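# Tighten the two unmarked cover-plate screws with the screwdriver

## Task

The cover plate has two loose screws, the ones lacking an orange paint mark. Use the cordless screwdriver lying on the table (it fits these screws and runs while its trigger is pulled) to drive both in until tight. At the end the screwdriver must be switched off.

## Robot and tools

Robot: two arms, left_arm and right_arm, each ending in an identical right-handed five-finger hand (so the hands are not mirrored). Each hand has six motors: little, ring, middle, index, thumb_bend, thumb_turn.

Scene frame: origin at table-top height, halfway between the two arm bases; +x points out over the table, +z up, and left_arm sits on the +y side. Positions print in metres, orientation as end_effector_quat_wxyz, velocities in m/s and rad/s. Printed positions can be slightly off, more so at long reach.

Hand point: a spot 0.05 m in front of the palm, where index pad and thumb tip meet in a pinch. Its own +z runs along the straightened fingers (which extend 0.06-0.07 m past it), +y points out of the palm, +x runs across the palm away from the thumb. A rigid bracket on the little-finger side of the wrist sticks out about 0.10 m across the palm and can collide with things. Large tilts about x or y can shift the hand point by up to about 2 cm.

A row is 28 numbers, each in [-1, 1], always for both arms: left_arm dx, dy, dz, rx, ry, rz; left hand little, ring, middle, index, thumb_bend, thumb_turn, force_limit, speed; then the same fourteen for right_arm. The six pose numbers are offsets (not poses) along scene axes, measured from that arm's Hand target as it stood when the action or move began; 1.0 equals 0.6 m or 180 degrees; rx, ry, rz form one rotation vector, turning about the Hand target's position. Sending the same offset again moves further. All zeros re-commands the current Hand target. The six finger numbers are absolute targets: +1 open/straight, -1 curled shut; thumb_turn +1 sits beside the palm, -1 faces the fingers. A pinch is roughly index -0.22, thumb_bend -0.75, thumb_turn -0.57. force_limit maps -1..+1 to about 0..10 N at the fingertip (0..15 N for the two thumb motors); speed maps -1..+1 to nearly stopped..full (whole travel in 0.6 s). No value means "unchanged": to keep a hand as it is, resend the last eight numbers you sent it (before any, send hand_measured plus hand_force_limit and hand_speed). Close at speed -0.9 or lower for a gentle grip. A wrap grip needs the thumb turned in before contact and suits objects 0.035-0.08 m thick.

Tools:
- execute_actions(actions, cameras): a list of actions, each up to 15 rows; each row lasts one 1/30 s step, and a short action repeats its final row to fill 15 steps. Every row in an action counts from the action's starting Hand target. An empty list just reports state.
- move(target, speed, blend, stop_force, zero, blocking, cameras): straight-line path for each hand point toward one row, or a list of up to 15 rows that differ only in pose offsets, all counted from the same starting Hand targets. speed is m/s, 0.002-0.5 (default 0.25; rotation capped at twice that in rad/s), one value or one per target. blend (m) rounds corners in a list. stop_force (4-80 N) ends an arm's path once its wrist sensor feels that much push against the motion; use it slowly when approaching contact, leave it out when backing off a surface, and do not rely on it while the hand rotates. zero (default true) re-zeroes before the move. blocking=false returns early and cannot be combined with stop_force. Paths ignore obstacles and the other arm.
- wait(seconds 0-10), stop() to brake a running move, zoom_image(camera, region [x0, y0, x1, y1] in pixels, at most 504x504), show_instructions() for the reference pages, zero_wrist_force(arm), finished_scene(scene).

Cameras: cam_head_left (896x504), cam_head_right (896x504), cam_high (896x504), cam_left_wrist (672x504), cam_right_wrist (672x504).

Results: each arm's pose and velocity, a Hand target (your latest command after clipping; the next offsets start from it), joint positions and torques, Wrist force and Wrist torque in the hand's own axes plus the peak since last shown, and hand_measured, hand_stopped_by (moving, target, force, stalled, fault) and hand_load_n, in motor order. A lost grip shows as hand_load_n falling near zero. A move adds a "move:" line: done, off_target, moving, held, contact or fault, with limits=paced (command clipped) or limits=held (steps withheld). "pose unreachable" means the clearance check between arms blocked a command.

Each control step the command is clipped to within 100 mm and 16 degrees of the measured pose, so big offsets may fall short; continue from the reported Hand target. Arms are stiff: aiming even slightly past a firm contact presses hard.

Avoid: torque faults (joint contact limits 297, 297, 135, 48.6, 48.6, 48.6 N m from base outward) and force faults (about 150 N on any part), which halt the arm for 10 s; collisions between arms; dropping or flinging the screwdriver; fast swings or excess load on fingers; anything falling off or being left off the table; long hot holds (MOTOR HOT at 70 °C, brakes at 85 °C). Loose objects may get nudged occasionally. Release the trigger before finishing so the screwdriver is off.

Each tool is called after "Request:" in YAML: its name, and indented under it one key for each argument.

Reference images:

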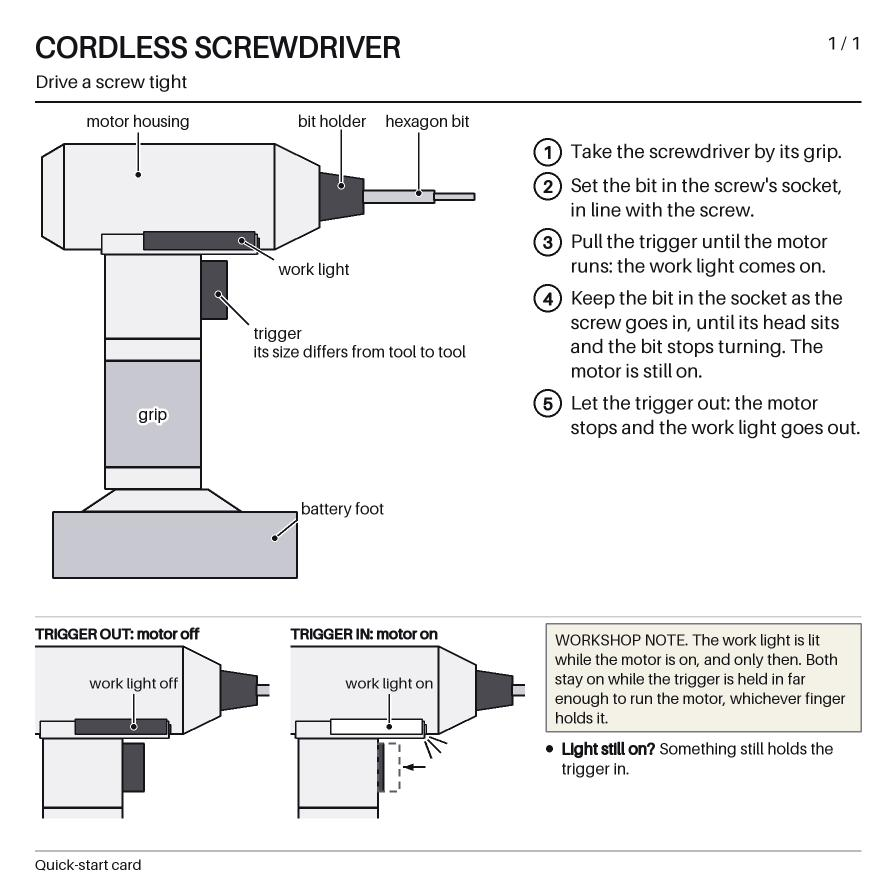

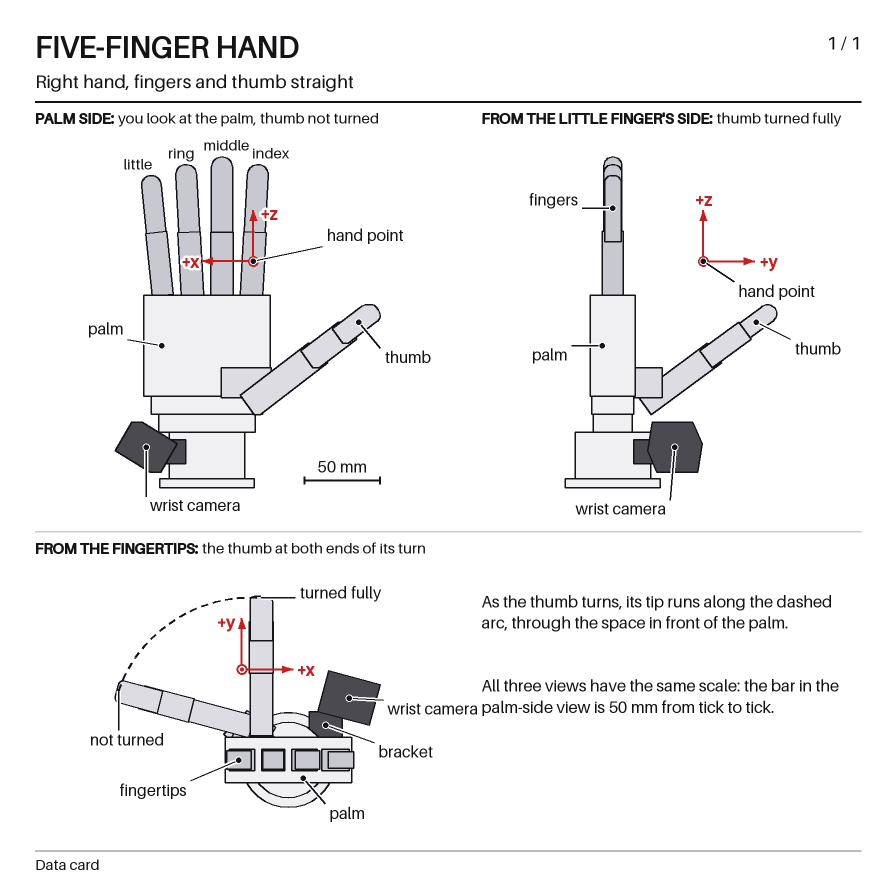

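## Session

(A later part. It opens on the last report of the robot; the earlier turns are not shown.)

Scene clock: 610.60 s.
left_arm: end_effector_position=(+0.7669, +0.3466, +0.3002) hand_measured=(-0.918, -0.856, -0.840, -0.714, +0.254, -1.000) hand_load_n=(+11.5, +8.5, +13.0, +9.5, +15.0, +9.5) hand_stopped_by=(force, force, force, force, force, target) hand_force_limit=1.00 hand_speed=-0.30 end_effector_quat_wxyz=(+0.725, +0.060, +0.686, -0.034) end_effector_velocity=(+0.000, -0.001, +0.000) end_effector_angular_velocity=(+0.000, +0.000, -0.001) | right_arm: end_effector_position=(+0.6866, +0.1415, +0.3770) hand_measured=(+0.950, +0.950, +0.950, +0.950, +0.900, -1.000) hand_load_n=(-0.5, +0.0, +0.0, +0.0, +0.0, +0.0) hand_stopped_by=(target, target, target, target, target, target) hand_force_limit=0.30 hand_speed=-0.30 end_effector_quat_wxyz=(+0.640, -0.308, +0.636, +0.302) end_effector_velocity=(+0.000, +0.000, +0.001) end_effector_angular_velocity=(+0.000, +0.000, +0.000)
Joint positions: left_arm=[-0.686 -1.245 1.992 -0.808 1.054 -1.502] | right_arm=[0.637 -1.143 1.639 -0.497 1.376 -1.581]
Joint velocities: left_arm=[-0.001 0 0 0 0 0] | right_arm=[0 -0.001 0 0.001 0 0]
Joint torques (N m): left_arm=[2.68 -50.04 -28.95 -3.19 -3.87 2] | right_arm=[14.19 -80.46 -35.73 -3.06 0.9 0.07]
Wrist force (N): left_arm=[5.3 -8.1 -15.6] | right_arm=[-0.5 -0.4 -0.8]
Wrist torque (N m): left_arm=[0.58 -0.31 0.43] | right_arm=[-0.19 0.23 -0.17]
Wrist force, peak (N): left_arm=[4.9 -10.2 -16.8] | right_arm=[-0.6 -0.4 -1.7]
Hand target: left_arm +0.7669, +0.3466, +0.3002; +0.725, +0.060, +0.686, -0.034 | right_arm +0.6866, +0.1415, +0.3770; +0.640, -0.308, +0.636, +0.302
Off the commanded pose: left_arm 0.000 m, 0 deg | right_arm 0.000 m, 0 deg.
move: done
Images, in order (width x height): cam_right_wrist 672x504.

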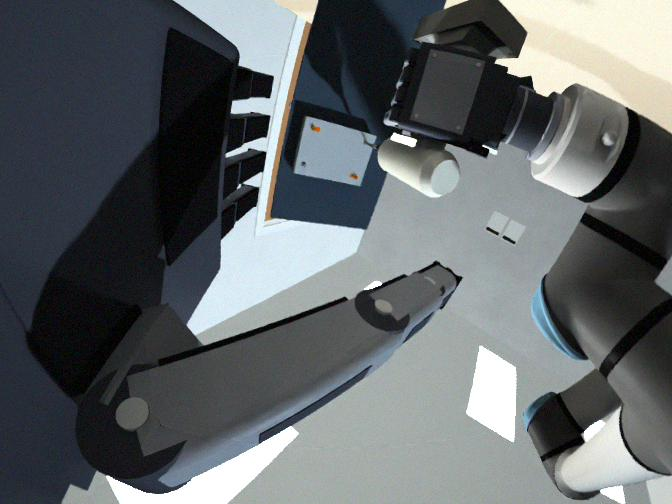

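Request:
move:
  target: [-0.00133,0.00067,0.00167,0,0,0,-1,-1,-1,-0.72,-1,-1,1,-0.3,0,0,0,0,0,0,0.95,0.95,0.95,0.95,0.9,-1,0.3,-0.3]
  speed: 0.01
  cameras: []

Request:
move:
  target: [-0.00298,0.00401,0,0,0,0,-1,-1,-1,-0.72,-1,-1,1,-0.3,0,0,0,0,0,0,0.95,0.95,0.95,0.95,0.9,-1,0.3,-0.3]
  speed: 0.01
  cameras: []

Request:
move:
  target: [-0.0005,0.00067,0,0,0,0,-1,-1,-1,-0.72,-1,-1,1,-0.3,0,0,0,0,0,0,0.95,0.95,0.95,0.95,0.9,-1,0.3,-0.3]
  speed: 0.01
  cameras: []

Request:
move:
  target: [-0.0005,0.00067,0,0,0,0,-1,-1,-1,-0.72,-1,-1,1,-0.3,0,0,0,0,0,0,0.95,0.95,0.95,0.95,0.9,-1,0.3,-0.3]
  speed: 0.01
  cameras: []

Request:
move:
  target: [-0.0005,0.00067,0,0,0,0,-1,-1,-1,-0.72,-1,-1,1,-0.3,0,0,0,0,0,0,0.95,0.95,0.95,0.95,0.9,-1,0.3,-0.3]
  speed: 0.01
  cameras: ["cam_right_wrist"]

Request:
zoom_image:
  camera: "cam_right_wrist"
  region: [360, 136, 374, 147]

Scene clock: 611.90 s.
left_arm: end_effector_position=(+0.7661, +0.3470, +0.3012) hand_measured=(-0.918, -0.856, -0.840, -0.714, +0.254, -1.000) hand_load_n=(+11.0, +8.5, +13.0, +9.5, +14.5, +9.5) hand_stopped_by=(force, force, force, force, force, target) hand_force_limit=1.00 hand_speed=-0.30 end_effector_quat_wxyz=(+0.725, +0.060, +0.686, -0.034) end_effector_velocity=(+0.000, -0.001, +0.000) end_effector_angular_velocity=(+0.000, +0.000, -0.002) | right_arm: end_effector_position=(+0.6866, +0.1415, +0.3770) hand_measured=(+0.950, +0.950, +0.950, +0.950, +0.900, -1.000) hand_load_n=(+0.0, +0.0, +0.0, +0.0, +0.0, +0.0) hand_stopped_by=(target, target, target, target, target, target) hand_force_limit=0.30 hand_speed=-0.30 end_effector_quat_wxyz=(+0.640, -0.308, +0.636, +0.302) end_effector_velocity=(+0.000, +0.000, +0.000) end_effector_angular_velocity=(+0.000, +0.000, +0.000)
Joint positions: left_arm=[-0.686 -1.247 1.994 -0.807 1.054 -1.502] | right_arm=[0.637 -1.143 1.639 -0.497 1.376 -1.581]
Joint velocities: left_arm=[-0.001 0 0 0 0.001 0] | right_arm=[0 0 0 0 0 0]
Joint torques (N m): left_arm=[-12.46 -71.82 -25.4 -0.73 -1.6 2.69] | right_arm=[14.09 -80.76 -35.23 -3.13 0.92 0.17]
Wrist force (N): left_arm=[5.8 2.2 -3.9] | right_arm=[-0.5 -0.5 -1.1]
Wrist torque (N m): left_arm=[0.72 0.06 0.03] | right_arm=[-0.18 0.23 -0.17]
Wrist force, peak (N): left_arm=[5.2 -8.1 -15.8] | right_arm=[-1.0 -0.6 -1.4]
Hand target: left_arm +0.7661, +0.3470, +0.3012; +0.725, +0.060, +0.686, -0.034 | right_arm +0.6866, +0.1415, +0.3770; +0.640, -0.308, +0.636, +0.302
Off the commanded pose: left_arm 0.000 m, 0 deg | right_arm 0.000 m, 0 deg.
move: done
No camera images: "cameras" was empty.

Scene clock: 612.60 s.
left_arm: end_effector_position=(+0.7643, +0.3494, +0.3012) hand_measured=(-0.918, -0.856, -0.840, -0.714, +0.254, -1.000) hand_load_n=(+11.0, +8.5, +13.5, +10.0, +14.5, +9.5) hand_stopped_by=(force, force, force, force, force, target) hand_force_limit=1.00 hand_speed=-0.30 end_effector_quat_wxyz=(+0.725, +0.060, +0.686, -0.034) end_effector_velocity=(+0.000, +0.001, +0.000) end_effector_angular_velocity=(+0.000, +0.000, +0.001) | right_arm: end_effector_position=(+0.6866, +0.1415, +0.3770) hand_measured=(+0.950, +0.950, +0.950, +0.950, +0.900, -1.000) hand_load_n=(+0.0, +0.5, +0.0, +0.0, +0.0, +0.0) hand_stopped_by=(target, target, target, target, target, target) hand_force_limit=0.30 hand_speed=-0.30 end_effector_quat_wxyz=(+0.640, -0.308, +0.636, +0.302) end_effector_velocity=(+0.000, +0.000, +0.000) end_effector_angular_velocity=(-0.001, +0.001, +0.000)
Joint positions: left_arm=[-0.684 -1.251 1.999 -0.808 1.055 -1.502] | right_arm=[0.637 -1.143 1.639 -0.497 1.376 -1.581]
Joint velocities: left_arm=[0.001 0 0 0 0 -0.001] | right_arm=[0 0 0 0.001 0 0]
Joint torques (N m): left_arm=[7.12 -66.79 -30.48 -6.92 2.07 -2.55] | right_arm=[14.34 -81.43 -35.91 -3.06 0.77 0.07]
Wrist force (N): left_arm=[5.9 3.6 -3.0] | right_arm=[-0.8 -0.3 -1.2]
Wrist torque (N m): left_arm=[0.76 0.08 0.00] | right_arm=[-0.16 0.29 -0.19]
Wrist force, peak (N): left_arm=[5.9 3.6 -3.0] | right_arm=[-0.9 -1.0 -1.4]
Hand target: left_arm +0.7643, +0.3494, +0.3012; +0.725, +0.060, +0.686, -0.034 | right_arm +0.6866, +0.1415, +0.3770; +0.640, -0.308, +0.636, +0.302
Off the commanded pose: left_arm 0.000 m, 0 deg | right_arm 0.000 m, 0 deg.
move: done
No camera images: "cameras" was empty.

Scene clock: 613.30 s.
left_arm: end_effector_position=(+0.7640, +0.3498, +0.3012) hand_measured=(-0.918, -0.856, -0.840, -0.714, +0.254, -1.000) hand_load_n=(+11.0, +8.5, +13.5, +9.5, +15.0, +10.0) hand_stopped_by=(force, force, force, force, force, target) hand_force_limit=1.00 hand_speed=-0.30 end_effector_quat_wxyz=(+0.725, +0.060, +0.686, -0.034) end_effector_velocity=(+0.000, -0.001, +0.000) end_effector_angular_velocity=(-0.001, +0.000, -0.002) | right_arm: end_effector_position=(+0.6866, +0.1415, +0.3770) hand_measured=(+0.950, +0.950, +0.950, +0.950, +0.900, -1.000) hand_load_n=(+0.0, +0.0, +0.0, +0.0, +0.0, +0.0) hand_stopped_by=(target, target, target, target, target, target) hand_force_limit=0.30 hand_speed=-0.30 end_effector_quat_wxyz=(+0.640, -0.308, +0.636, +0.302) end_effector_velocity=(+0.000, +0.000, +0.000) end_effector_angular_velocity=(+0.000, +0.000, +0.000)
Joint positions: left_arm=[-0.684 -1.251 1.999 -0.809 1.056 -1.502] | right_arm=[0.637 -1.143 1.639 -0.497 1.376 -1.581]
Joint velocities: left_arm=[-0.001 0 0 0 0.001 -0.001] | right_arm=[0 0 0 0 0 0]
Joint torques (N m): left_arm=[5.5 -76.45 -25.13 -6.47 2.72 -3.09] | right_arm=[14.39 -80.95 -35.47 -3.06 0.87 0.01]
Wrist force (N): left_arm=[5.9 3.5 -3.0] | right_arm=[-0.8 -0.5 -1.0]
Wrist torque (N m): left_arm=[0.75 0.07 0.01] | right_arm=[-0.19 0.28 -0.19]
Wrist force, peak (N): left_arm=[6.2 3.4 -3.1] | right_arm=[-1.1 -0.3 -1.3]
Hand target: left_arm +0.7640, +0.3498, +0.3012; +0.725, +0.060, +0.686, -0.034 | right_arm +0.6866, +0.1415, +0.3770; +0.640, -0.308, +0.636, +0.302
Off the commanded pose: left_arm 0.000 m, 0 deg | right_arm 0.000 m, 0 deg.
move: done
No camera images: "cameras" was empty.

Scene clock: 614.00 s.
left_arm: end_effector_position=(+0.7637, +0.3502, +0.3012) hand_measured=(-0.918, -0.856, -0.840, -0.714, +0.254, -1.000) hand_load_n=(+11.0, +8.5, +13.5, +10.0, +14.5, +9.5) hand_stopped_by=(force, force, force, force, force, target) hand_force_limit=1.00 hand_speed=-0.30 end_effector_quat_wxyz=(+0.725, +0.060, +0.686, -0.034) end_effector_velocity=(+0.000, +0.001, +0.000) end_effector_angular_velocity=(+0.002, +0.000, +0.001) | right_arm: end_effector_position=(+0.6866, +0.1415, +0.3770) hand_measured=(+0.950, +0.950, +0.950, +0.950, +0.900, -1.000) hand_load_n=(+0.0, -0.5, +0.0, +0.0, +0.0, +0.0) hand_stopped_by=(target, target, target, target, target, target) hand_force_limit=0.30 hand_speed=-0.30 end_effector_quat_wxyz=(+0.640, -0.308, +0.636, +0.302) end_effector_velocity=(+0.000, +0.000, -0.001) end_effector_angular_velocity=(+0.000, +0.001, +0.000)
Joint positions: left_arm=[-0.684 -1.252 2 -0.809 1.056 -1.502] | right_arm=[0.637 -1.143 1.639 -0.497 1.376 -1.581]
Joint velocities: left_arm=[0.001 0 0 0 0 0.001] | right_arm=[0 0.001 0 0 0 0]
Joint torques (N m): left_arm=[10.71 -74.8 -25.77 -6.5 2.6 -3.3] | right_arm=[14.93 -79.92 -35.21 -3.11 0.96 0.3]
Wrist force (N): left_arm=[5.8 3.6 -2.9] | right_arm=[-0.7 -0.5 -1.1]
Wrist torque (N m): left_arm=[0.76 0.10 0.00] | right_arm=[-0.19 0.26 -0.19]
Wrist force, peak (N): left_arm=[6.2 3.7 -2.4] | right_arm=[-1.0 -0.5 -1.4]
Hand target: left_arm +0.7637, +0.3502, +0.3012; +0.725, +0.060, +0.686, -0.034 | right_arm +0.6866, +0.1415, +0.3770; +0.640, -0.308, +0.636, +0.302
Off the commanded pose: left_arm 0.000 m, 0 deg | right_arm 0.000 m, 0 deg.
move: done
No camera images: "cameras" was empty.

Scene clock: 614.70 s.
left_arm: end_effector_position=(+0.7634, +0.3506, +0.3012) hand_measured=(-0.918, -0.856, -0.840, -0.714, +0.254, -1.000) hand_load_n=(+11.0, +8.5, +13.5, +10.0, +14.5, +9.5) hand_stopped_by=(force, force, force, force, force, target) hand_force_limit=1.00 hand_speed=-0.30 end_effector_quat_wxyz=(+0.725, +0.060, +0.686, -0.034) end_effector_velocity=(+0.000, +0.000, +0.000) end_effector_angular_velocity=(+0.000, +0.000, -0.001) | right_arm: end_effector_position=(+0.6866, +0.1415, +0.3770) hand_measured=(+0.950, +0.950, +0.950, +0.950, +0.900, -1.000) hand_load_n=(+0.0, +0.0, +0.0, +0.0, +0.0, +0.0) hand_stopped_by=(target, target, target, target, target, target) hand_force_limit=0.30 hand_speed=-0.30 end_effector_quat_wxyz=(+0.640, -0.308, +0.636, +0.302) end_effector_velocity=(+0.000, +0.000, +0.000) end_effector_angular_velocity=(+0.000, +0.000, +0.000)
Joint positions: left_arm=[-0.684 -1.253 2.001 -0.809 1.056 -1.502] | right_arm=[0.637 -1.143 1.639 -0.497 1.376 -1.581]
Joint velocities: left_arm=[0 0 0 0 0.001 0] | right_arm=[0 0 0 0 0 0]
Joint torques (N m): left_arm=[9.28 -75.02 -25.13 -6.21 2.34 -2.89] | right_arm=[13.06 -80.82 -35.48 -3.15 0.79 0.28]
Wrist force (N): left_arm=[6.3 3.2 -2.7] | right_arm=[-0.6 -0.1 -0.8]
Wrist torque (N m): left_arm=[0.68 0.01 0.02] | right_arm=[-0.14 0.23 -0.17]
Wrist force, peak (N): left_arm=[6.1 3.4 -3.3] | right_arm=[-1.1 -0.6 -1.3]
Hand target: left_arm +0.7634, +0.3506, +0.3012; +0.725, +0.060, +0.686, -0.034 | right_arm +0.6866, +0.1415, +0.3770; +0.640, -0.308, +0.636, +0.302
Off the commanded pose: left_arm 0.000 m, 0 deg | right_arm 0.000 m, 0 deg.
move: done
Images, in order (width x height): cam_right_wrist 672x504.

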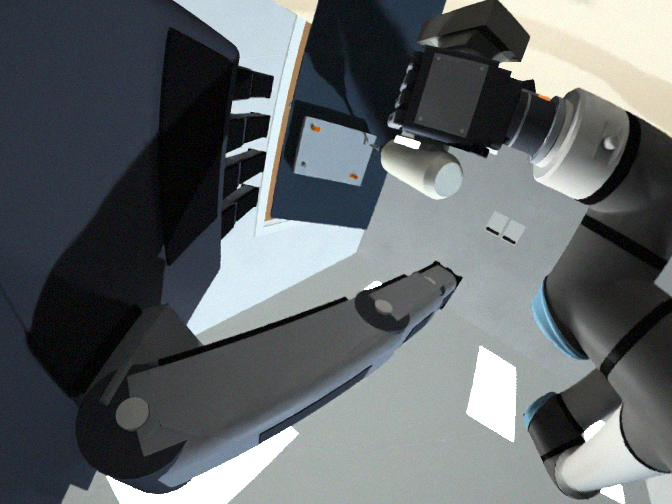

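Scaled by 36.000 from the camera's 672x504 image, which has a finer 960x720 frame.

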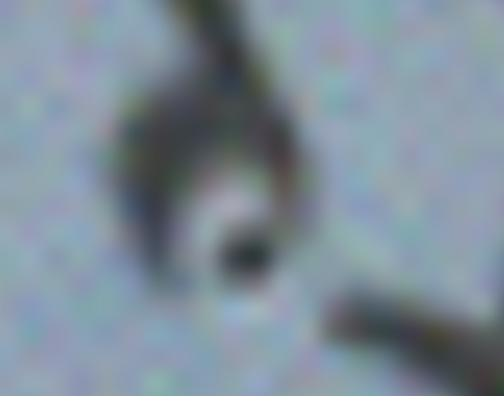

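Request:
move:
  target: [-0.00397,0.00535,0,0,0,0,-1,-1,-1,-0.5,-1,-1,1,-0.3,0,0,0,0,0,0,0.95,0.95,0.95,0.95,0.9,-1,0.3,-0.3]
  speed: 0.03
  cameras: ["cam_right_wrist"]

Request:
zoom_image:
  camera: "cam_right_wrist"
  region: [360, 136, 374, 147]

Request:
move:
  target: [0.00397,-0.00535,-0.005,0,0,0,-1,-1,-1,-0.5,-1,-1,1,-0.3,0,0,0,0,0,0,0.95,0.95,0.95,0.95,0.9,-1,0.3,-0.3]
  speed: 0.03
  cameras: ["cam_right_wrist"]

Request:
zoom_image:
  camera: "cam_right_wrist"
  region: [360, 136, 374, 147]

Request:
move:
  target: [0,0,0.01,0,0,0,-1,-1,-1,-0.5,-1,-1,1,-0.3,0,0,0,0,0,0,0.95,0.95,0.95,0.95,0.9,-1,0.3,-0.3]
  speed: 0.03
  cameras: ["cam_right_wrist"]

Request:
zoom_image:
  camera: "cam_right_wrist"
  region: [360, 136, 374, 147]

Scene clock: 615.97 s.
left_arm: end_effector_position=(+0.7610, +0.3539, +0.3012) hand_measured=(-0.918, -0.856, -0.840, -0.500, +0.254, -1.000) hand_load_n=(+9.5, +9.0, +14.5, +0.0, +13.5, +11.5) hand_stopped_by=(force, force, force, target, force, target) hand_force_limit=1.00 hand_speed=-0.30 end_effector_quat_wxyz=(+0.725, +0.060, +0.686, -0.034) end_effector_velocity=(+0.000, -0.001, +0.001) end_effector_angular_velocity=(-0.002, -0.001, -0.002) | right_arm: end_effector_position=(+0.6866, +0.1415, +0.3770) hand_measured=(+0.950, +0.950, +0.950, +0.950, +0.900, -1.000) hand_load_n=(+0.0, +0.0, +0.0, +0.0, +0.0, -0.5) hand_stopped_by=(target, target, target, target, target, target) hand_force_limit=0.30 hand_speed=-0.30 end_effector_quat_wxyz=(+0.640, -0.308, +0.636, +0.302) end_effector_velocity=(+0.000, +0.000, -0.001) end_effector_angular_velocity=(-0.001, +0.001, +0.000)
Joint positions: left_arm=[-0.682 -1.257 2.008 -0.811 1.058 -1.502] | right_arm=[0.637 -1.143 1.639 -0.497 1.376 -1.581]
Joint velocities: left_arm=[-0.001 -0.001 0 0 0.001 -0.001] | right_arm=[0 0.001 0 0.001 0 0]
Joint torques (N m): left_arm=[1.2 -63.42 -33.06 -6.01 2.08 -3.02] | right_arm=[14 -81.67 -35.46 -3.2 0.95 0.06]
Wrist force (N): left_arm=[5.8 3.4 -2.9] | right_arm=[-0.6 -0.6 -0.9]
Wrist torque (N m): left_arm=[0.73 0.09 0.00] | right_arm=[-0.22 0.24 -0.18]
Wrist force, peak (N): left_arm=[6.3 3.5 -2.8] | right_arm=[-1.0 -0.4 -1.5]
Hand target: left_arm +0.7610, +0.3538, +0.3012; +0.725, +0.060, +0.686, -0.034 | right_arm +0.6866, +0.1415, +0.3770; +0.640, -0.308, +0.636, +0.302
Off the commanded pose: left_arm 0.000 m, 0 deg | right_arm 0.000 m, 0 deg.
move: done
Images, in order (width x height): cam_right_wrist 672x504.

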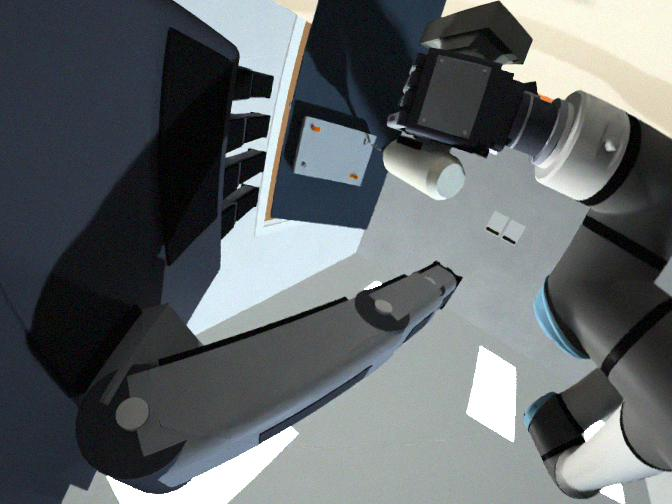

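Scaled by 36.000 from the camera's 672x504 image, which has a finer 960x720 frame.

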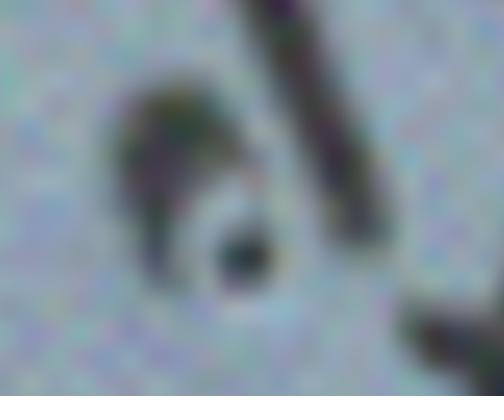

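Scene clock: 616.67 s.
left_arm: end_effector_position=(+0.7635, +0.3505, +0.2981) hand_measured=(-0.918, -0.856, -0.840, -0.500, +0.254, -1.000) hand_load_n=(+10.0, +9.0, +14.5, +0.0, +13.5, +11.5) hand_stopped_by=(force, force, force, target, force, target) hand_force_limit=1.00 hand_speed=-0.30 end_effector_quat_wxyz=(+0.725, +0.060, +0.686, -0.034) end_effector_velocity=(+0.000, +0.000, +0.000) end_effector_angular_velocity=(+0.000, -0.001, +0.000) | right_arm: end_effector_position=(+0.6866, +0.1415, +0.3770) hand_measured=(+0.950, +0.950, +0.950, +0.950, +0.900, -1.000) hand_load_n=(+0.0, +0.0, +0.0, +0.0, +0.0, +0.0) hand_stopped_by=(target, target, target, target, target, target) hand_force_limit=0.30 hand_speed=-0.30 end_effector_quat_wxyz=(+0.640, -0.308, +0.636, +0.302) end_effector_velocity=(+0.000, +0.000, -0.001) end_effector_angular_velocity=(+0.000, +0.001, +0.000)
Joint positions: left_arm=[-0.684 -1.249 2.003 -0.815 1.056 -1.502] | right_arm=[0.637 -1.143 1.639 -0.497 1.376 -1.581]
Joint velocities: left_arm=[0 0 0 -0.001 0 0.001] | right_arm=[0 0.001 0 0 0 0]
Joint torques (N m): left_arm=[-7.02 -66.33 -43.51 -5.61 -1.53 3.35] | right_arm=[14.02 -81.01 -35.54 -3.2 0.84 0.2]
Wrist force (N): left_arm=[5.7 3.2 -2.9] | right_arm=[-0.6 -0.6 -1.2]
Wrist torque (N m): left_arm=[0.70 0.11 -0.01] | right_arm=[-0.20 0.25 -0.18]
Wrist force, peak (N): left_arm=[6.3 3.4 -3.1] | right_arm=[-1.0 -0.4 -1.4]
Hand target: left_arm +0.7634, +0.3506, +0.2982; +0.725, +0.060, +0.686, -0.034 | right_arm +0.6866, +0.1415, +0.3770; +0.640, -0.308, +0.636, +0.302
Off the commanded pose: left_arm 0.000 m, 0 deg | right_arm 0.000 m, 0 deg.
move: done
Images, in order (width x height): cam_right_wrist 672x504.

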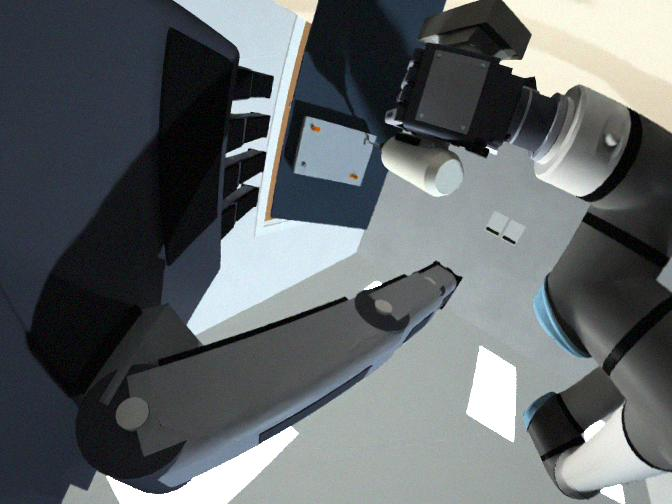

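Scaled by 36.000 from the camera's 672x504 image, which has a finer 960x720 frame.

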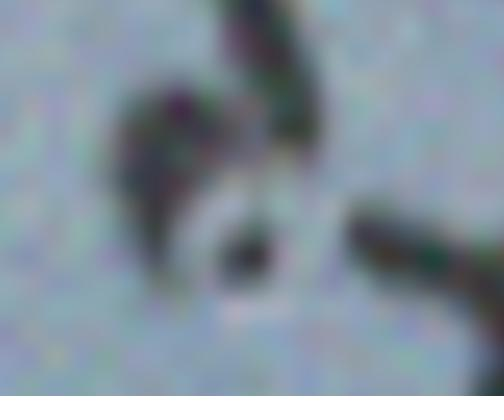

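Scene clock: 617.37 s.
left_arm: end_effector_position=(+0.7634, +0.3506, +0.3043) hand_measured=(-0.918, -0.856, -0.840, -0.500, +0.254, -1.000) hand_load_n=(+10.0, +9.0, +14.5, +0.0, +13.5, +11.5) hand_stopped_by=(force, force, force, target, force, target) hand_force_limit=1.00 hand_speed=-0.30 end_effector_quat_wxyz=(+0.725, +0.060, +0.686, -0.034) end_effector_velocity=(+0.000, -0.001, +0.001) end_effector_angular_velocity=(+0.001, +0.000, -0.001) | right_arm: end_effector_position=(+0.6866, +0.1415, +0.3770) hand_measured=(+0.950, +0.950, +0.950, +0.950, +0.900, -1.000) hand_load_n=(+0.0, +0.0, +0.0, +0.0, +0.0, +0.0) hand_stopped_by=(target, target, target, target, target, target) hand_force_limit=0.30 hand_speed=-0.30 end_effector_quat_wxyz=(+0.640, -0.308, +0.636, +0.302) end_effector_velocity=(+0.000, +0.000, +0.000) end_effector_angular_velocity=(+0.000, +0.000, +0.000)
Joint positions: left_arm=[-0.684 -1.256 1.999 -0.803 1.056 -1.502] | right_arm=[0.637 -1.143 1.639 -0.497 1.376 -1.581]
Joint velocities: left_arm=[-0.001 -0.001 0 0.001 0 0.001] | right_arm=[0 0 0 -0.001 0 0]
Joint torques (N m): left_arm=[-0.47 -55.34 -44.08 -3.51 1.2 3.49] | right_arm=[14.03 -80.19 -35.54 -3.05 0.89 0.22]
Wrist force (N): left_arm=[6.0 3.2 -3.1] | right_arm=[-0.5 -0.5 -1.4]
Wrist torque (N m): left_arm=[0.71 0.07 0.00] | right_arm=[-0.18 0.24 -0.18]
Wrist force, peak (N): left_arm=[6.2 3.4 -2.9] | right_arm=[-1.0 -0.5 -1.3]
Hand target: left_arm +0.7634, +0.3506, +0.3042; +0.725, +0.060, +0.686, -0.034 | right_arm +0.6866, +0.1415, +0.3770; +0.640, -0.308, +0.636, +0.302
Off the commanded pose: left_arm 0.000 m, 0 deg | right_arm 0.000 m, 0 deg.
move: done
Images, in order (width x height): cam_right_wrist 672x504.

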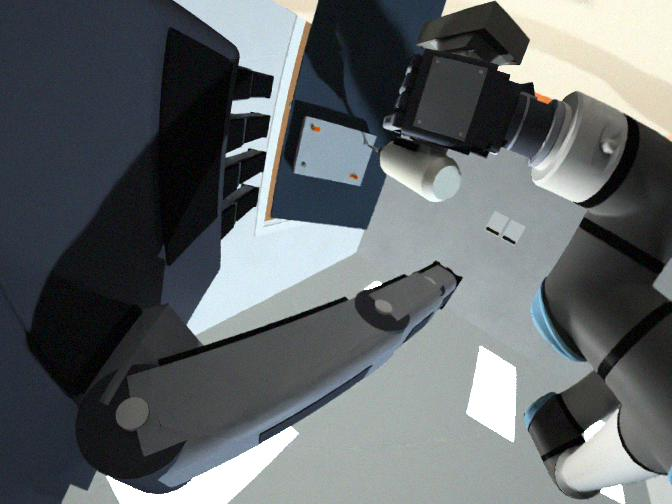

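Scaled by 36.000 from the camera's 672x504 image, which has a finer 960x720 frame.

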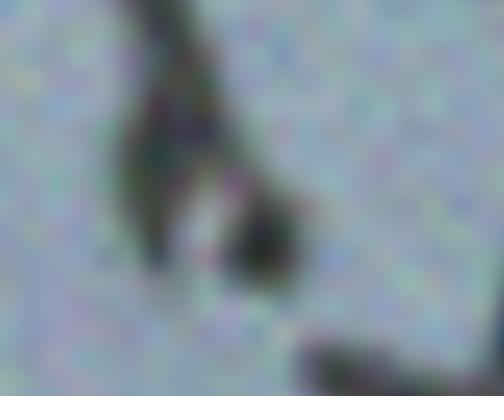

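Request:
move:
  target:
    - [-0.00401,-0.00298,0,0,0,0,-1,-1,-1,-0.72,-1,-1,1,-0.3,0,0,0,0,0,0,0.95,0.95,0.95,0.95,0.9,-1,0.3,-0.3]
    - [0.00105,-0.0098,-0.00717,0,0,0,-1,-1,-1,-0.72,-1,-1,1,-0.3,0,0,0,0,0,0,0.95,0.95,0.95,0.95,0.9,-1,0.3,-0.3]
  speed: 0.02
  cameras: ["cam_right_wrist"]

Request:
zoom_image:
  camera: "cam_right_wrist"
  region: [360, 136, 374, 147]

Request:
move:
  target: [0.01,0.00745,0,0,0,0,-1,-1,-1,-0.72,-1,-1,1,-0.3,0,0,0,0,0,0,0.95,0.95,0.95,0.95,0.9,-1,0.3,-0.3]
  speed: 0.005
  stop_force: 4
  cameras: ["cam_right_wrist"]

Request:
zoom_image:
  camera: "cam_right_wrist"
  region: [360, 136, 374, 147]

Scene clock: 618.70 s.
left_arm: end_effector_position=(+0.7641, +0.3446, +0.2998) hand_measured=(-0.918, -0.856, -0.840, -0.610, +0.254, -1.000) hand_load_n=(+9.5, +8.5, +14.5, +9.0, +14.0, +11.0) hand_stopped_by=(force, force, force, force, force, target) hand_force_limit=1.00 hand_speed=-0.30 end_effector_quat_wxyz=(+0.725, +0.060, +0.686, -0.034) end_effector_velocity=(+0.000, -0.001, +0.001) end_effector_angular_velocity=(+0.001, -0.001, +0.000) | right_arm: end_effector_position=(+0.6866, +0.1415, +0.3770) hand_measured=(+0.950, +0.950, +0.950, +0.950, +0.900, -1.000) hand_load_n=(+0.0, +0.0, +0.0, +0.0, +0.0, +0.0) hand_stopped_by=(target, target, target, target, target, target) hand_force_limit=0.30 hand_speed=-0.30 end_effector_quat_wxyz=(+0.640, -0.308, +0.636, +0.302) end_effector_velocity=(+0.000, +0.000, -0.001) end_effector_angular_velocity=(+0.000, +0.000, +0.000)
Joint positions: left_arm=[-0.691 -1.247 1.996 -0.81 1.049 -1.501] | right_arm=[0.637 -1.143 1.639 -0.497 1.376 -1.581]
Joint velocities: left_arm=[-0.001 -0.002 0 0.001 -0.001 0.001] | right_arm=[0 0.001 0 -0.001 0 0]
Joint torques (N m): left_arm=[-3.28 -76.68 -39.9 -3.4 -1.24 4.14] | right_arm=[13.37 -80.29 -35.57 -3.13 0.85 -0.01]
Wrist force (N): left_arm=[5.8 3.4 -2.9] | right_arm=[-0.8 -0.6 -1.2]
Wrist torque (N m): left_arm=[0.73 0.09 0.00] | right_arm=[-0.20 0.28 -0.20]
Wrist force, peak (N): left_arm=[6.3 3.6 -2.7] | right_arm=[-1.0 -0.3 -1.6]
Hand target: left_arm +0.7640, +0.3447, +0.2999; +0.725, +0.060, +0.686, -0.034 | right_arm +0.6866, +0.1415, +0.3770; +0.640, -0.308, +0.636, +0.302
Off the commanded pose: left_arm 0.000 m, 0 deg | right_arm 0.000 m, 0 deg.
move: done
Images, in order (width x height): cam_right_wrist 672x504.

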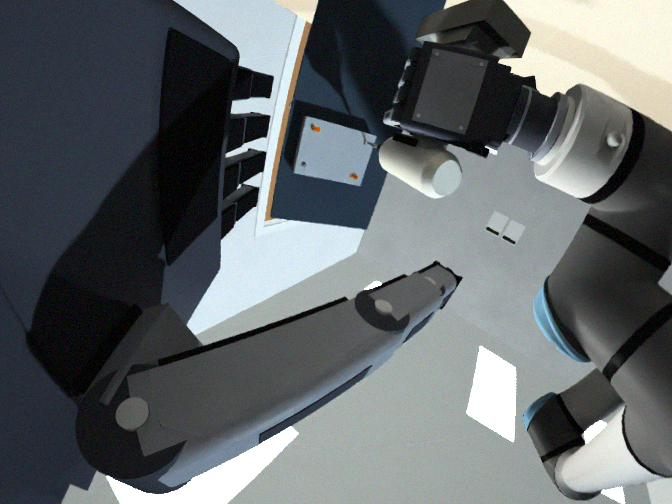

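Scaled by 36.000 from the camera's 672x504 image, which has a finer 960x720 frame.

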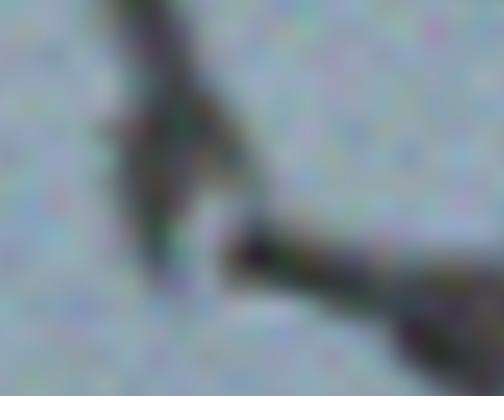

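Scene clock: 620.43 s.
left_arm: end_effector_position=(+0.7663, +0.3464, +0.2999) hand_measured=(-0.918, -0.856, -0.840, -0.610, +0.254, -1.000) hand_load_n=(+9.5, +8.5, +14.5, +8.5, +13.5, +11.5) hand_stopped_by=(force, force, force, force, force, target) hand_force_limit=1.00 hand_speed=-0.30 end_effector_quat_wxyz=(+0.725, +0.060, +0.686, -0.034) end_effector_velocity=(+0.000, +0.001, +0.000) end_effector_angular_velocity=(+0.001, +0.000, +0.001) | right_arm: end_effector_position=(+0.6866, +0.1415, +0.3770) hand_measured=(+0.950, +0.950, +0.950, +0.950, +0.900, -1.000) hand_load_n=(+0.0, +0.0, +0.0, +0.0, +0.0, +0.0) hand_stopped_by=(target, target, target, target, target, target) hand_force_limit=0.30 hand_speed=-0.30 end_effector_quat_wxyz=(+0.640, -0.308, +0.636, +0.302) end_effector_velocity=(+0.000, +0.000, +0.000) end_effector_angular_velocity=(+0.000, +0.000, +0.000)
Joint positions: left_arm=[-0.686 -1.245 1.994 -0.809 1.053 -1.501] | right_arm=[0.637 -1.143 1.639 -0.497 1.376 -1.581]
Joint velocities: left_arm=[0.001 0 0 0 0 0] | right_arm=[0 0 0 0.001 0 0]
Joint torques (N m): left_arm=[-11.69 -76.96 -25.43 -6.13 -1.84 2.51] | right_arm=[14.5 -81.09 -35.48 -3.2 0.97 0.21]
Wrist force (N): left_arm=[5.1 1.2 -5.2] | right_arm=[-0.8 -0.5 -1.5]
Wrist torque (N m): left_arm=[0.59 -0.03 0.10] | right_arm=[-0.16 0.29 -0.19]
Wrist force, peak (N): left_arm=[6.3 -4.0 -11.6] | right_arm=[-1.0 -0.7 -1.5]
Hand target: left_arm +0.7663, +0.3463, +0.2999; +0.725, +0.060, +0.686, -0.034 | right_arm +0.6866, +0.1415, +0.3770; +0.640, -0.308, +0.636, +0.302
Off the commanded pose: left_arm 0.005 m, 0 deg | right_arm 0.000 m, 0 deg.
move: contact (left_arm)
Images, in order (width x height): cam_right_wrist 672x504.

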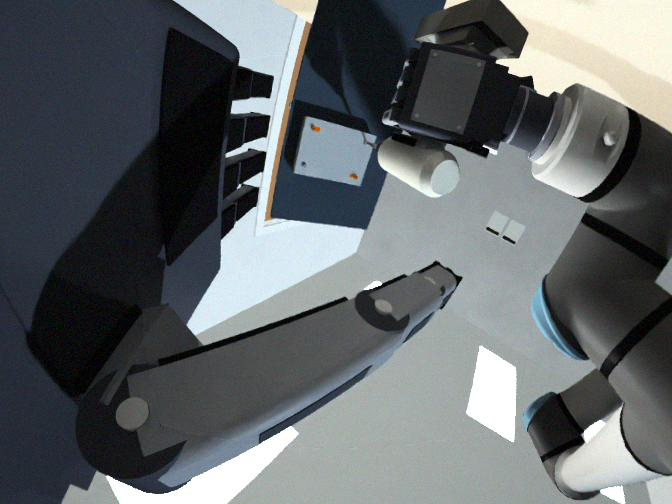

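Scaled by 36.000 from the camera's 672x504 image, which has a finer 960x720 frame.

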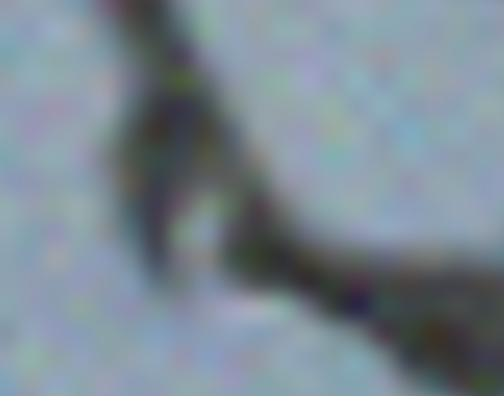

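Request:
move:
  target: [0,0,0,0,0,0,-1,-1,-1,-0.5,-1,-1,1,-0.3,0,0,0,0,0,0,0.95,0.95,0.95,0.95,0.9,-1,0.3,-0.3]
  cameras: []

Request:
move:
  target: [0,0,0,0,0,0,-1,-1,-1,-0.73,-1,-1,1,-0.3,0,0,0,0,0,0,0.95,0.95,0.95,0.95,0.9,-1,0.3,-0.3]
  cameras: ["cam_right_wrist"]

Scene clock: 621.30 s.
left_arm: end_effector_position=(+0.7663, +0.3464, +0.2999) hand_measured=(-0.918, -0.856, -0.840, -0.500, +0.254, -1.000) hand_load_n=(+10.0, +8.5, +14.5, +0.0, +13.0, +11.5) hand_stopped_by=(force, force, force, target, force, target) hand_force_limit=1.00 hand_speed=-0.30 end_effector_quat_wxyz=(+0.725, +0.060, +0.686, -0.034) end_effector_velocity=(+0.000, +0.001, -0.001) end_effector_angular_velocity=(+0.000, +0.000, +0.002) | right_arm: end_effector_position=(+0.6866, +0.1415, +0.3770) hand_measured=(+0.950, +0.950, +0.950, +0.950, +0.900, -1.000) hand_load_n=(+0.0, +0.0, +0.0, +0.0, +0.0, +0.0) hand_stopped_by=(target, target, target, target, target, target) hand_force_limit=0.30 hand_speed=-0.30 end_effector_quat_wxyz=(+0.640, -0.308, +0.636, +0.302) end_effector_velocity=(+0.000, +0.000, -0.001) end_effector_angular_velocity=(+0.000, +0.001, +0.000)
Joint positions: left_arm=[-0.686 -1.245 1.994 -0.809 1.053 -1.501] | right_arm=[0.637 -1.143 1.639 -0.497 1.376 -1.581]
Joint velocities: left_arm=[0.001 0.001 0 0 -0.001 0] | right_arm=[0 0.001 0 0 0 0]
Joint torques (N m): left_arm=[-12.98 -74.87 -26.69 -5.6 -0.71 2.83] | right_arm=[14.15 -80.44 -35.49 -3.11 0.87 0.14]
Wrist force (N): left_arm=[5.3 1.0 -6.9] | right_arm=[-0.7 -0.2 -1.4]
Wrist torque (N m): left_arm=[0.61 -0.05 0.12] | right_arm=[-0.12 0.27 -0.17]
Wrist force, peak (N): left_arm=[5.6 1.2 -7.1] | right_arm=[-0.8 -0.2 -1.5]
Hand target: left_arm +0.7663, +0.3463, +0.2999; +0.725, +0.060, +0.686, -0.034 | right_arm +0.6866, +0.1415, +0.3770; +0.640, -0.308, +0.636, +0.302
Off the commanded pose: left_arm 0.000 m, 0 deg | right_arm 0.000 m, 0 deg.
move: done
No camera images: "cameras" was empty.

Scene clock: 622.00 s.
left_arm: end_effector_position=(+0.7663, +0.3464, +0.2999) hand_measured=(-0.918, -0.856, -0.840, -0.724, +0.254, -1.000) hand_load_n=(+9.5, +8.5, +14.0, +10.0, +14.0, +11.0) hand_stopped_by=(force, force, force, force, force, target) hand_force_limit=1.00 hand_speed=-0.30 end_effector_quat_wxyz=(+0.725, +0.060, +0.686, -0.034) end_effector_velocity=(+0.000, +0.001, +0.001) end_effector_angular_velocity=(-0.001, -0.001, +0.001) | right_arm: end_effector_position=(+0.6866, +0.1415, +0.3770) hand_measured=(+0.950, +0.950, +0.950, +0.950, +0.900, -1.000) hand_load_n=(+0.0, +0.0, +0.0, +0.0, +0.0, +0.0) hand_stopped_by=(target, target, target, target, target, target) hand_force_limit=0.30 hand_speed=-0.30 end_effector_quat_wxyz=(+0.640, -0.308, +0.636, +0.302) end_effector_velocity=(+0.000, +0.000, +0.001) end_effector_angular_velocity=(+0.001, -0.001, +0.000)
Joint positions: left_arm=[-0.686 -1.245 1.994 -0.809 1.053 -1.501] | right_arm=[0.637 -1.143 1.639 -0.497 1.376 -1.581]
Joint velocities: left_arm=[0.001 -0.001 0 0 -0.001 0] | right_arm=[0 0 0 -0.001 0 0]
Joint torques (N m): left_arm=[-10.5 -78.23 -28 -5.59 0.32 3.38] | right_arm=[14.47 -80.68 -35.54 -3.25 0.88 0.06]
Wrist force (N): left_arm=[5.8 1.8 -4.7] | right_arm=[-0.7 -0.6 -1.1]
Wrist torque (N m): left_arm=[0.71 0.03 0.06] | right_arm=[-0.20 0.26 -0.19]
Wrist force, peak (N): left_arm=[5.5 1.3 -6.9] | right_arm=[-0.9 -0.4 -1.4]
Hand target: left_arm +0.7663, +0.3463, +0.2999; +0.725, +0.060, +0.686, -0.034 | right_arm +0.6866, +0.1415, +0.3770; +0.640, -0.308, +0.636, +0.302
Off the commanded pose: left_arm 0.000 m, 0 deg | right_arm 0.000 m, 0 deg.
move: done
Images, in order (width x height): cam_right_wrist 672x504.

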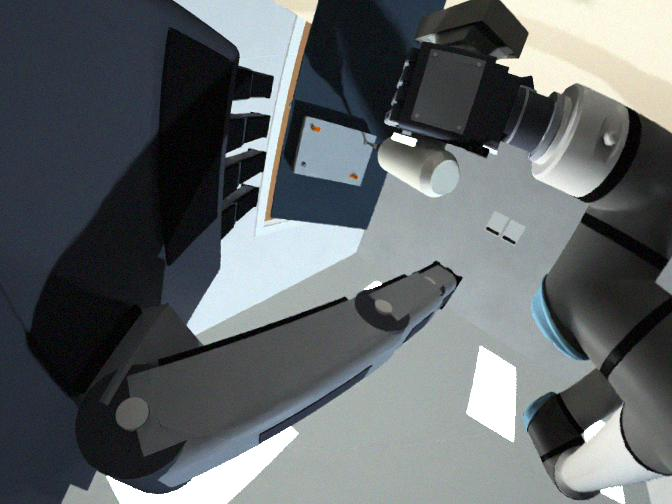

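Request:
move:
  target:
    - [0.00054,0.0004,0.0015,0,0,0,-1,-1,-1,-0.73,-1,-1,1,-0.3,0,0,0,0,0,0,0.95,0.95,0.95,0.95,0.9,-1,0.3,-0.3]
    - [0.00054,0.0004,-0.0015,0,0,0,-1,-1,-1,-0.73,-1,-1,1,-0.3,0,0,0,0,0,0,0.95,0.95,0.95,0.95,0.9,-1,0.3,-0.3]
    - [0.00078,0.00006,-0.0015,0,0,0,-1,-1,-1,-0.73,-1,-1,1,-0.3,0,0,0,0,0,0,0.95,0.95,0.95,0.95,0.9,-1,0.3,-0.3]
    - [0.00078,0.00006,0.0015,0,0,0,-1,-1,-1,-0.73,-1,-1,1,-0.3,0,0,0,0,0,0,0.95,0.95,0.95,0.95,0.9,-1,0.3,-0.3]
    - [0.00103,-0.00027,0.0015,0,0,0,-1,-1,-1,-0.73,-1,-1,1,-0.3,0,0,0,0,0,0,0.95,0.95,0.95,0.95,0.9,-1,0.3,-0.3]
    - [0.00103,-0.00027,-0.0015,0,0,0,-1,-1,-1,-0.73,-1,-1,1,-0.3,0,0,0,0,0,0,0.95,0.95,0.95,0.95,0.9,-1,0.3,-0.3]
    - [0.00128,-0.00061,-0.0015,0,0,0,-1,-1,-1,-0.73,-1,-1,1,-0.3,0,0,0,0,0,0,0.95,0.95,0.95,0.95,0.9,-1,0.3,-0.3]
    - [0.00128,-0.00061,0.0015,0,0,0,-1,-1,-1,-0.73,-1,-1,1,-0.3,0,0,0,0,0,0,0.95,0.95,0.95,0.95,0.9,-1,0.3,-0.3]
    - [0.00153,-0.00094,0.0015,0,0,0,-1,-1,-1,-0.73,-1,-1,1,-0.3,0,0,0,0,0,0,0.95,0.95,0.95,0.95,0.9,-1,0.3,-0.3]
    - [0.00153,-0.00094,-0.0015,0,0,0,-1,-1,-1,-0.73,-1,-1,1,-0.3,0,0,0,0,0,0,0.95,0.95,0.95,0.95,0.9,-1,0.3,-0.3]
    - [0.00178,-0.00128,-0.0015,0,0,0,-1,-1,-1,-0.73,-1,-1,1,-0.3,0,0,0,0,0,0,0.95,0.95,0.95,0.95,0.9,-1,0.3,-0.3]
    - [0.00178,-0.00128,0.0015,0,0,0,-1,-1,-1,-0.73,-1,-1,1,-0.3,0,0,0,0,0,0,0.95,0.95,0.95,0.95,0.9,-1,0.3,-0.3]
    - [0.00203,-0.00161,0.0015,0,0,0,-1,-1,-1,-0.73,-1,-1,1,-0.3,0,0,0,0,0,0,0.95,0.95,0.95,0.95,0.9,-1,0.3,-0.3]
    - [0.00203,-0.00161,-0.0015,0,0,0,-1,-1,-1,-0.73,-1,-1,1,-0.3,0,0,0,0,0,0,0.95,0.95,0.95,0.95,0.9,-1,0.3,-0.3]
  speed: 0.004
  stop_force: 6
  cameras: ["cam_right_wrist"]

Request:
zoom_image:
  camera: "cam_right_wrist"
  region: [360, 136, 374, 147]

Scene clock: 626.93 s.
left_arm: end_effector_position=(+0.7675, +0.3454, +0.2990) hand_measured=(-0.918, -0.856, -0.840, -0.724, +0.254, -1.000) hand_load_n=(+12.0, +9.0, +14.0, +10.0, +14.0, +9.5) hand_stopped_by=(force, force, force, force, force, target) hand_force_limit=1.00 hand_speed=-0.30 end_effector_quat_wxyz=(+0.725, +0.060, +0.686, -0.034) end_effector_velocity=(+0.000, -0.001, +0.000) end_effector_angular_velocity=(+0.000, +0.000, -0.001) | right_arm: end_effector_position=(+0.6866, +0.1415, +0.3770) hand_measured=(+0.950, +0.950, +0.950, +0.950, +0.900, -1.000) hand_load_n=(+0.0, +0.0, +0.0, +0.0, +0.0, +0.0) hand_stopped_by=(target, target, target, target, target, target) hand_force_limit=0.30 hand_speed=-0.30 end_effector_quat_wxyz=(+0.640, -0.308, +0.636, +0.302) end_effector_velocity=(+0.000, +0.000, +0.000) end_effector_angular_velocity=(+0.000, +0.000, +0.000)
Joint positions: left_arm=[-0.686 -1.242 1.991 -0.81 1.053 -1.501] | right_arm=[0.637 -1.143 1.639 -0.497 1.376 -1.581]
Joint velocities: left_arm=[-0.001 0 0 0 0.001 0] | right_arm=[0 0 0 0 0 0]
Joint torques (N m): left_arm=[-6.13 -46.75 -23.75 -0.28 0.44 1.03] | right_arm=[14.05 -81.54 -35.79 -3.29 1.08 0]
Wrist force (N): left_arm=[1.8 -2.7 -7.7] | right_arm=[-0.8 -0.5 -1.3]
Wrist torque (N m): left_arm=[0.73 -0.40 0.56] | right_arm=[-0.17 0.29 -0.20]
Wrist force, peak (N): left_arm=[6.9 -6.9 -14.2] | right_arm=[-1.2 -0.4 -1.6]
Hand target: left_arm +0.7675, +0.3454, +0.2990; +0.725, +0.060, +0.686, -0.034 | right_arm +0.6866, +0.1415, +0.3770; +0.640, -0.308, +0.636, +0.302
Off the commanded pose: left_arm 0.000 m, 0 deg | right_arm 0.000 m, 0 deg.
move: done
Images, in order (width x height): cam_right_wrist 672x504.

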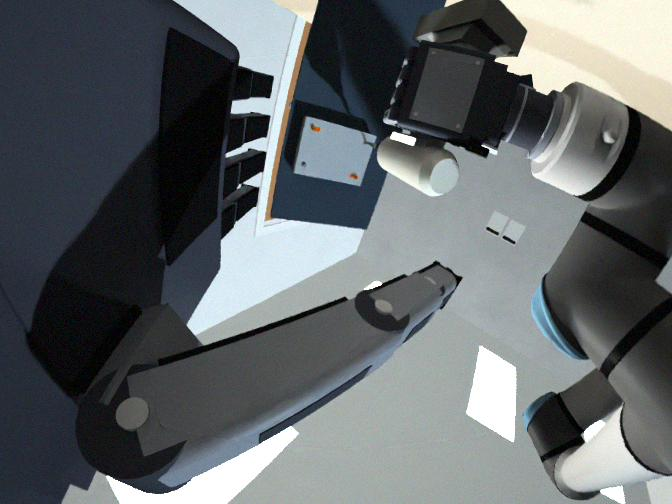

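Scaled by 36.000 from the camera's 672x504 image, which has a finer 960x720 frame.

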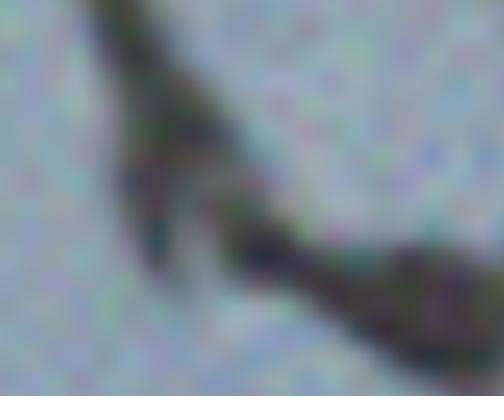

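Request:
move:
  target: [0,0,0.001,0,0,0,-1,-1,-1,-0.73,-1,-1,1,-0.3,0,0,0,0,0,0,0.95,0.95,0.95,0.95,0.9,-1,0.3,-0.3]
  speed: 0.004
  cameras: []

Request:
move:
  target: [0.00067,0.0005,0.0003,0,0,0,-1,-1,-1,-0.73,-1,-1,1,-0.3,0,0,0,0,0,0,0.95,0.95,0.95,0.95,0.9,-1,0.3,-0.3]
  speed: 0.004
  cameras: []

Scene clock: 627.80 s.
left_arm: end_effector_position=(+0.7675, +0.3454, +0.2996) hand_measured=(-0.918, -0.856, -0.840, -0.724, +0.254, -1.000) hand_load_n=(+11.5, +9.0, +14.0, +10.0, +14.0, +9.5) hand_stopped_by=(force, force, force, force, force, target) hand_force_limit=1.00 hand_speed=-0.30 end_effector_quat_wxyz=(+0.725, +0.060, +0.686, -0.034) end_effector_velocity=(+0.000, +0.000, +0.000) end_effector_angular_velocity=(-0.001, +0.000, +0.000) | right_arm: end_effector_position=(+0.6866, +0.1415, +0.3770) hand_measured=(+0.950, +0.950, +0.950, +0.950, +0.900, -1.000) hand_load_n=(+0.0, +0.0, -0.5, +0.0, +0.0, -0.5) hand_stopped_by=(target, target, target, target, target, target) hand_force_limit=0.30 hand_speed=-0.30 end_effector_quat_wxyz=(+0.640, -0.308, +0.636, +0.302) end_effector_velocity=(+0.000, +0.000, -0.001) end_effector_angular_velocity=(+0.000, +0.001, +0.000)
Joint positions: left_arm=[-0.686 -1.243 1.991 -0.809 1.053 -1.501] | right_arm=[0.637 -1.143 1.639 -0.497 1.376 -1.581]
Joint velocities: left_arm=[0 0 0 0 0 -0.001] | right_arm=[0 0.001 0 -0.001 0 0]
Joint torques (N m): left_arm=[1.51 -78.17 -49.42 0.04 -1.47 2.35] | right_arm=[14.38 -80.51 -35.88 -3.39 0.96 0.12]
Wrist force (N): left_arm=[3.5 1.1 -5.4] | right_arm=[-0.4 -0.6 -1.3]
Wrist torque (N m): left_arm=[0.79 -0.10 0.26] | right_arm=[-0.20 0.23 -0.17]
Wrist force, peak (N): left_arm=[4.7 -5.9 -12.9] | right_arm=[-0.8 -0.8 -1.6]
Hand target: left_arm +0.7675, +0.3454, +0.2996; +0.725, +0.060, +0.686, -0.034 | right_arm +0.6866, +0.1415, +0.3770; +0.640, -0.308, +0.636, +0.302
Off the commanded pose: left_arm 0.000 m, 0 deg | right_arm 0.000 m, 0 deg.
move: done
No camera images: "cameras" was empty.

Scene clock: 628.50 s.
left_arm: end_effector_position=(+0.7679, +0.3457, +0.2999) hand_measured=(-0.918, -0.856, -0.840, -0.724, +0.254, -1.000) hand_load_n=(+11.5, +9.5, +14.0, +9.5, +14.0, +8.5) hand_stopped_by=(force, force, force, force, force, target) hand_force_limit=1.00 hand_speed=-0.30 end_effector_quat_wxyz=(+0.725, +0.060, +0.686, -0.034) end_effector_velocity=(+0.000, +0.000, +0.000) end_effector_angular_velocity=(+0.000, +0.000, -0.001) | right_arm: end_effector_position=(+0.6866, +0.1415, +0.3770) hand_measured=(+0.950, +0.950, +0.950, +0.950, +0.900, -1.000) hand_load_n=(+0.0, +0.0, +0.0, +0.0, +0.0, +0.0) hand_stopped_by=(target, target, target, target, target, target) hand_force_limit=0.30 hand_speed=-0.30 end_effector_quat_wxyz=(+0.640, -0.308, +0.636, +0.302) end_effector_velocity=(+0.000, +0.000, +0.001) end_effector_angular_velocity=(+0.001, -0.001, +0.000)
Joint positions: left_arm=[-0.686 -1.243 1.99 -0.808 1.054 -1.501] | right_arm=[0.637 -1.143 1.639 -0.497 1.376 -1.581]
Joint velocities: left_arm=[0 0 0 0 0 0] | right_arm=[0 -0.001 0 0 0 0]
Joint torques (N m): left_arm=[6.83 -45.62 -46.69 0.66 2.25 1.33] | right_arm=[13.73 -80.74 -35.72 -3.48 0.97 0.08]
Wrist force (N): left_arm=[5.4 2.8 -2.3] | right_arm=[-0.5 -0.4 -1.3]
Wrist torque (N m): left_arm=[0.76 -0.52 -0.57] | right_arm=[-0.16 0.24 -0.17]
Wrist force, peak (N): left_arm=[3.6 -2.5 -9.7] | right_arm=[-0.7 -0.8 -1.5]
Hand target: left_arm +0.7679, +0.3457, +0.2998; +0.725, +0.060, +0.686, -0.034 | right_arm +0.6866, +0.1415, +0.3770; +0.640, -0.308, +0.636, +0.302
Off the commanded pose: left_arm 0.000 m, 0 deg | right_arm 0.000 m, 0 deg.
move: done
No camera images: "cameras" was empty.

Request:
move:
  target: [0.004,0.003,0,0,0,0,-1,-1,-1,-0.73,-1,-1,1,-0.3,0,0,0,0,0,0,0.95,0.95,0.95,0.95,0.9,-1,0.3,-0.3]
  speed: 0.003
  stop_force: 7
  cameras: ["cam_right_wrist"]

Request:
zoom_image:
  camera: "cam_right_wrist"
  region: [360, 136, 374, 147]

Scene clock: 629.40 s.
left_arm: end_effector_position=(+0.7681, +0.3458, +0.2998) hand_measured=(-0.918, -0.856, -0.840, -0.724, +0.254, -1.000) hand_load_n=(+12.0, +9.5, +14.0, +10.0, +14.5, +8.5) hand_stopped_by=(force, force, force, force, force, target) hand_force_limit=1.00 hand_speed=-0.30 end_effector_quat_wxyz=(+0.725, +0.060, +0.686, -0.034) end_effector_velocity=(+0.000, +0.000, +0.000) end_effector_angular_velocity=(+0.000, +0.000, +0.000) | right_arm: end_effector_position=(+0.6866, +0.1415, +0.3770) hand_measured=(+0.950, +0.950, +0.950, +0.950, +0.900, -1.000) hand_load_n=(+0.0, +0.0, +0.0, +0.0, +0.0, +0.0) hand_stopped_by=(target, target, target, target, target, target) hand_force_limit=0.30 hand_speed=-0.30 end_effector_quat_wxyz=(+0.640, -0.308, +0.636, +0.302) end_effector_velocity=(+0.000, +0.000, +0.001) end_effector_angular_velocity=(+0.000, -0.001, +0.000)
Joint positions: left_arm=[-0.685 -1.243 1.99 -0.808 1.055 -1.501] | right_arm=[0.637 -1.143 1.639 -0.497 1.376 -1.581]
Joint velocities: left_arm=[0 0 0 0 0 0] | right_arm=[0 -0.001 0 0 0 0]
Joint torques (N m): left_arm=[-12.69 -71.07 -31.53 -4.65 -2.06 -0.21] | right_arm=[15.25 -80.43 -35.62 -3.37 1.08 0.02]
Wrist force (N): left_arm=[5.6 3.3 -2.2] | right_arm=[-0.4 -0.3 -1.1]
Wrist torque (N m): left_arm=[0.75 -0.48 -0.57] | right_arm=[-0.16 0.22 -0.16]
Wrist force, peak (N): left_arm=[6.3 -3.2 -10.3] | right_arm=[-0.9 -0.5 -1.4]
Hand target: left_arm +0.7680, +0.3458, +0.2998; +0.725, +0.060, +0.686, -0.034 | right_arm +0.6866, +0.1415, +0.3770; +0.640, -0.308, +0.636, +0.302
Off the commanded pose: left_arm 0.003 m, 0 deg | right_arm 0.000 m, 0 deg.
move: contact (left_arm)
Images, in order (width x height): cam_right_wrist 672x504.

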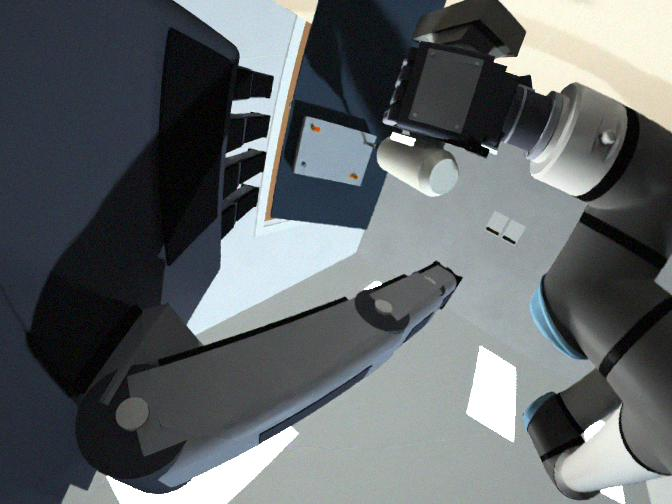

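Scaled by 36.000 from the camera's 672x504 image, which has a finer 960x720 frame.

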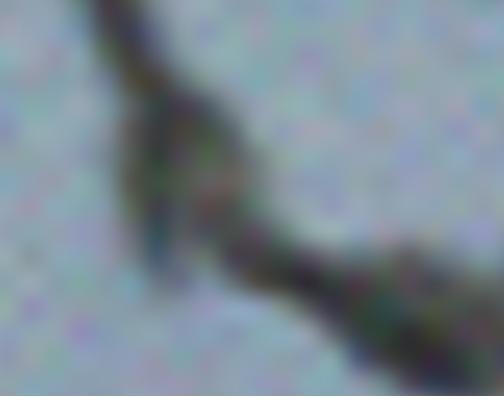

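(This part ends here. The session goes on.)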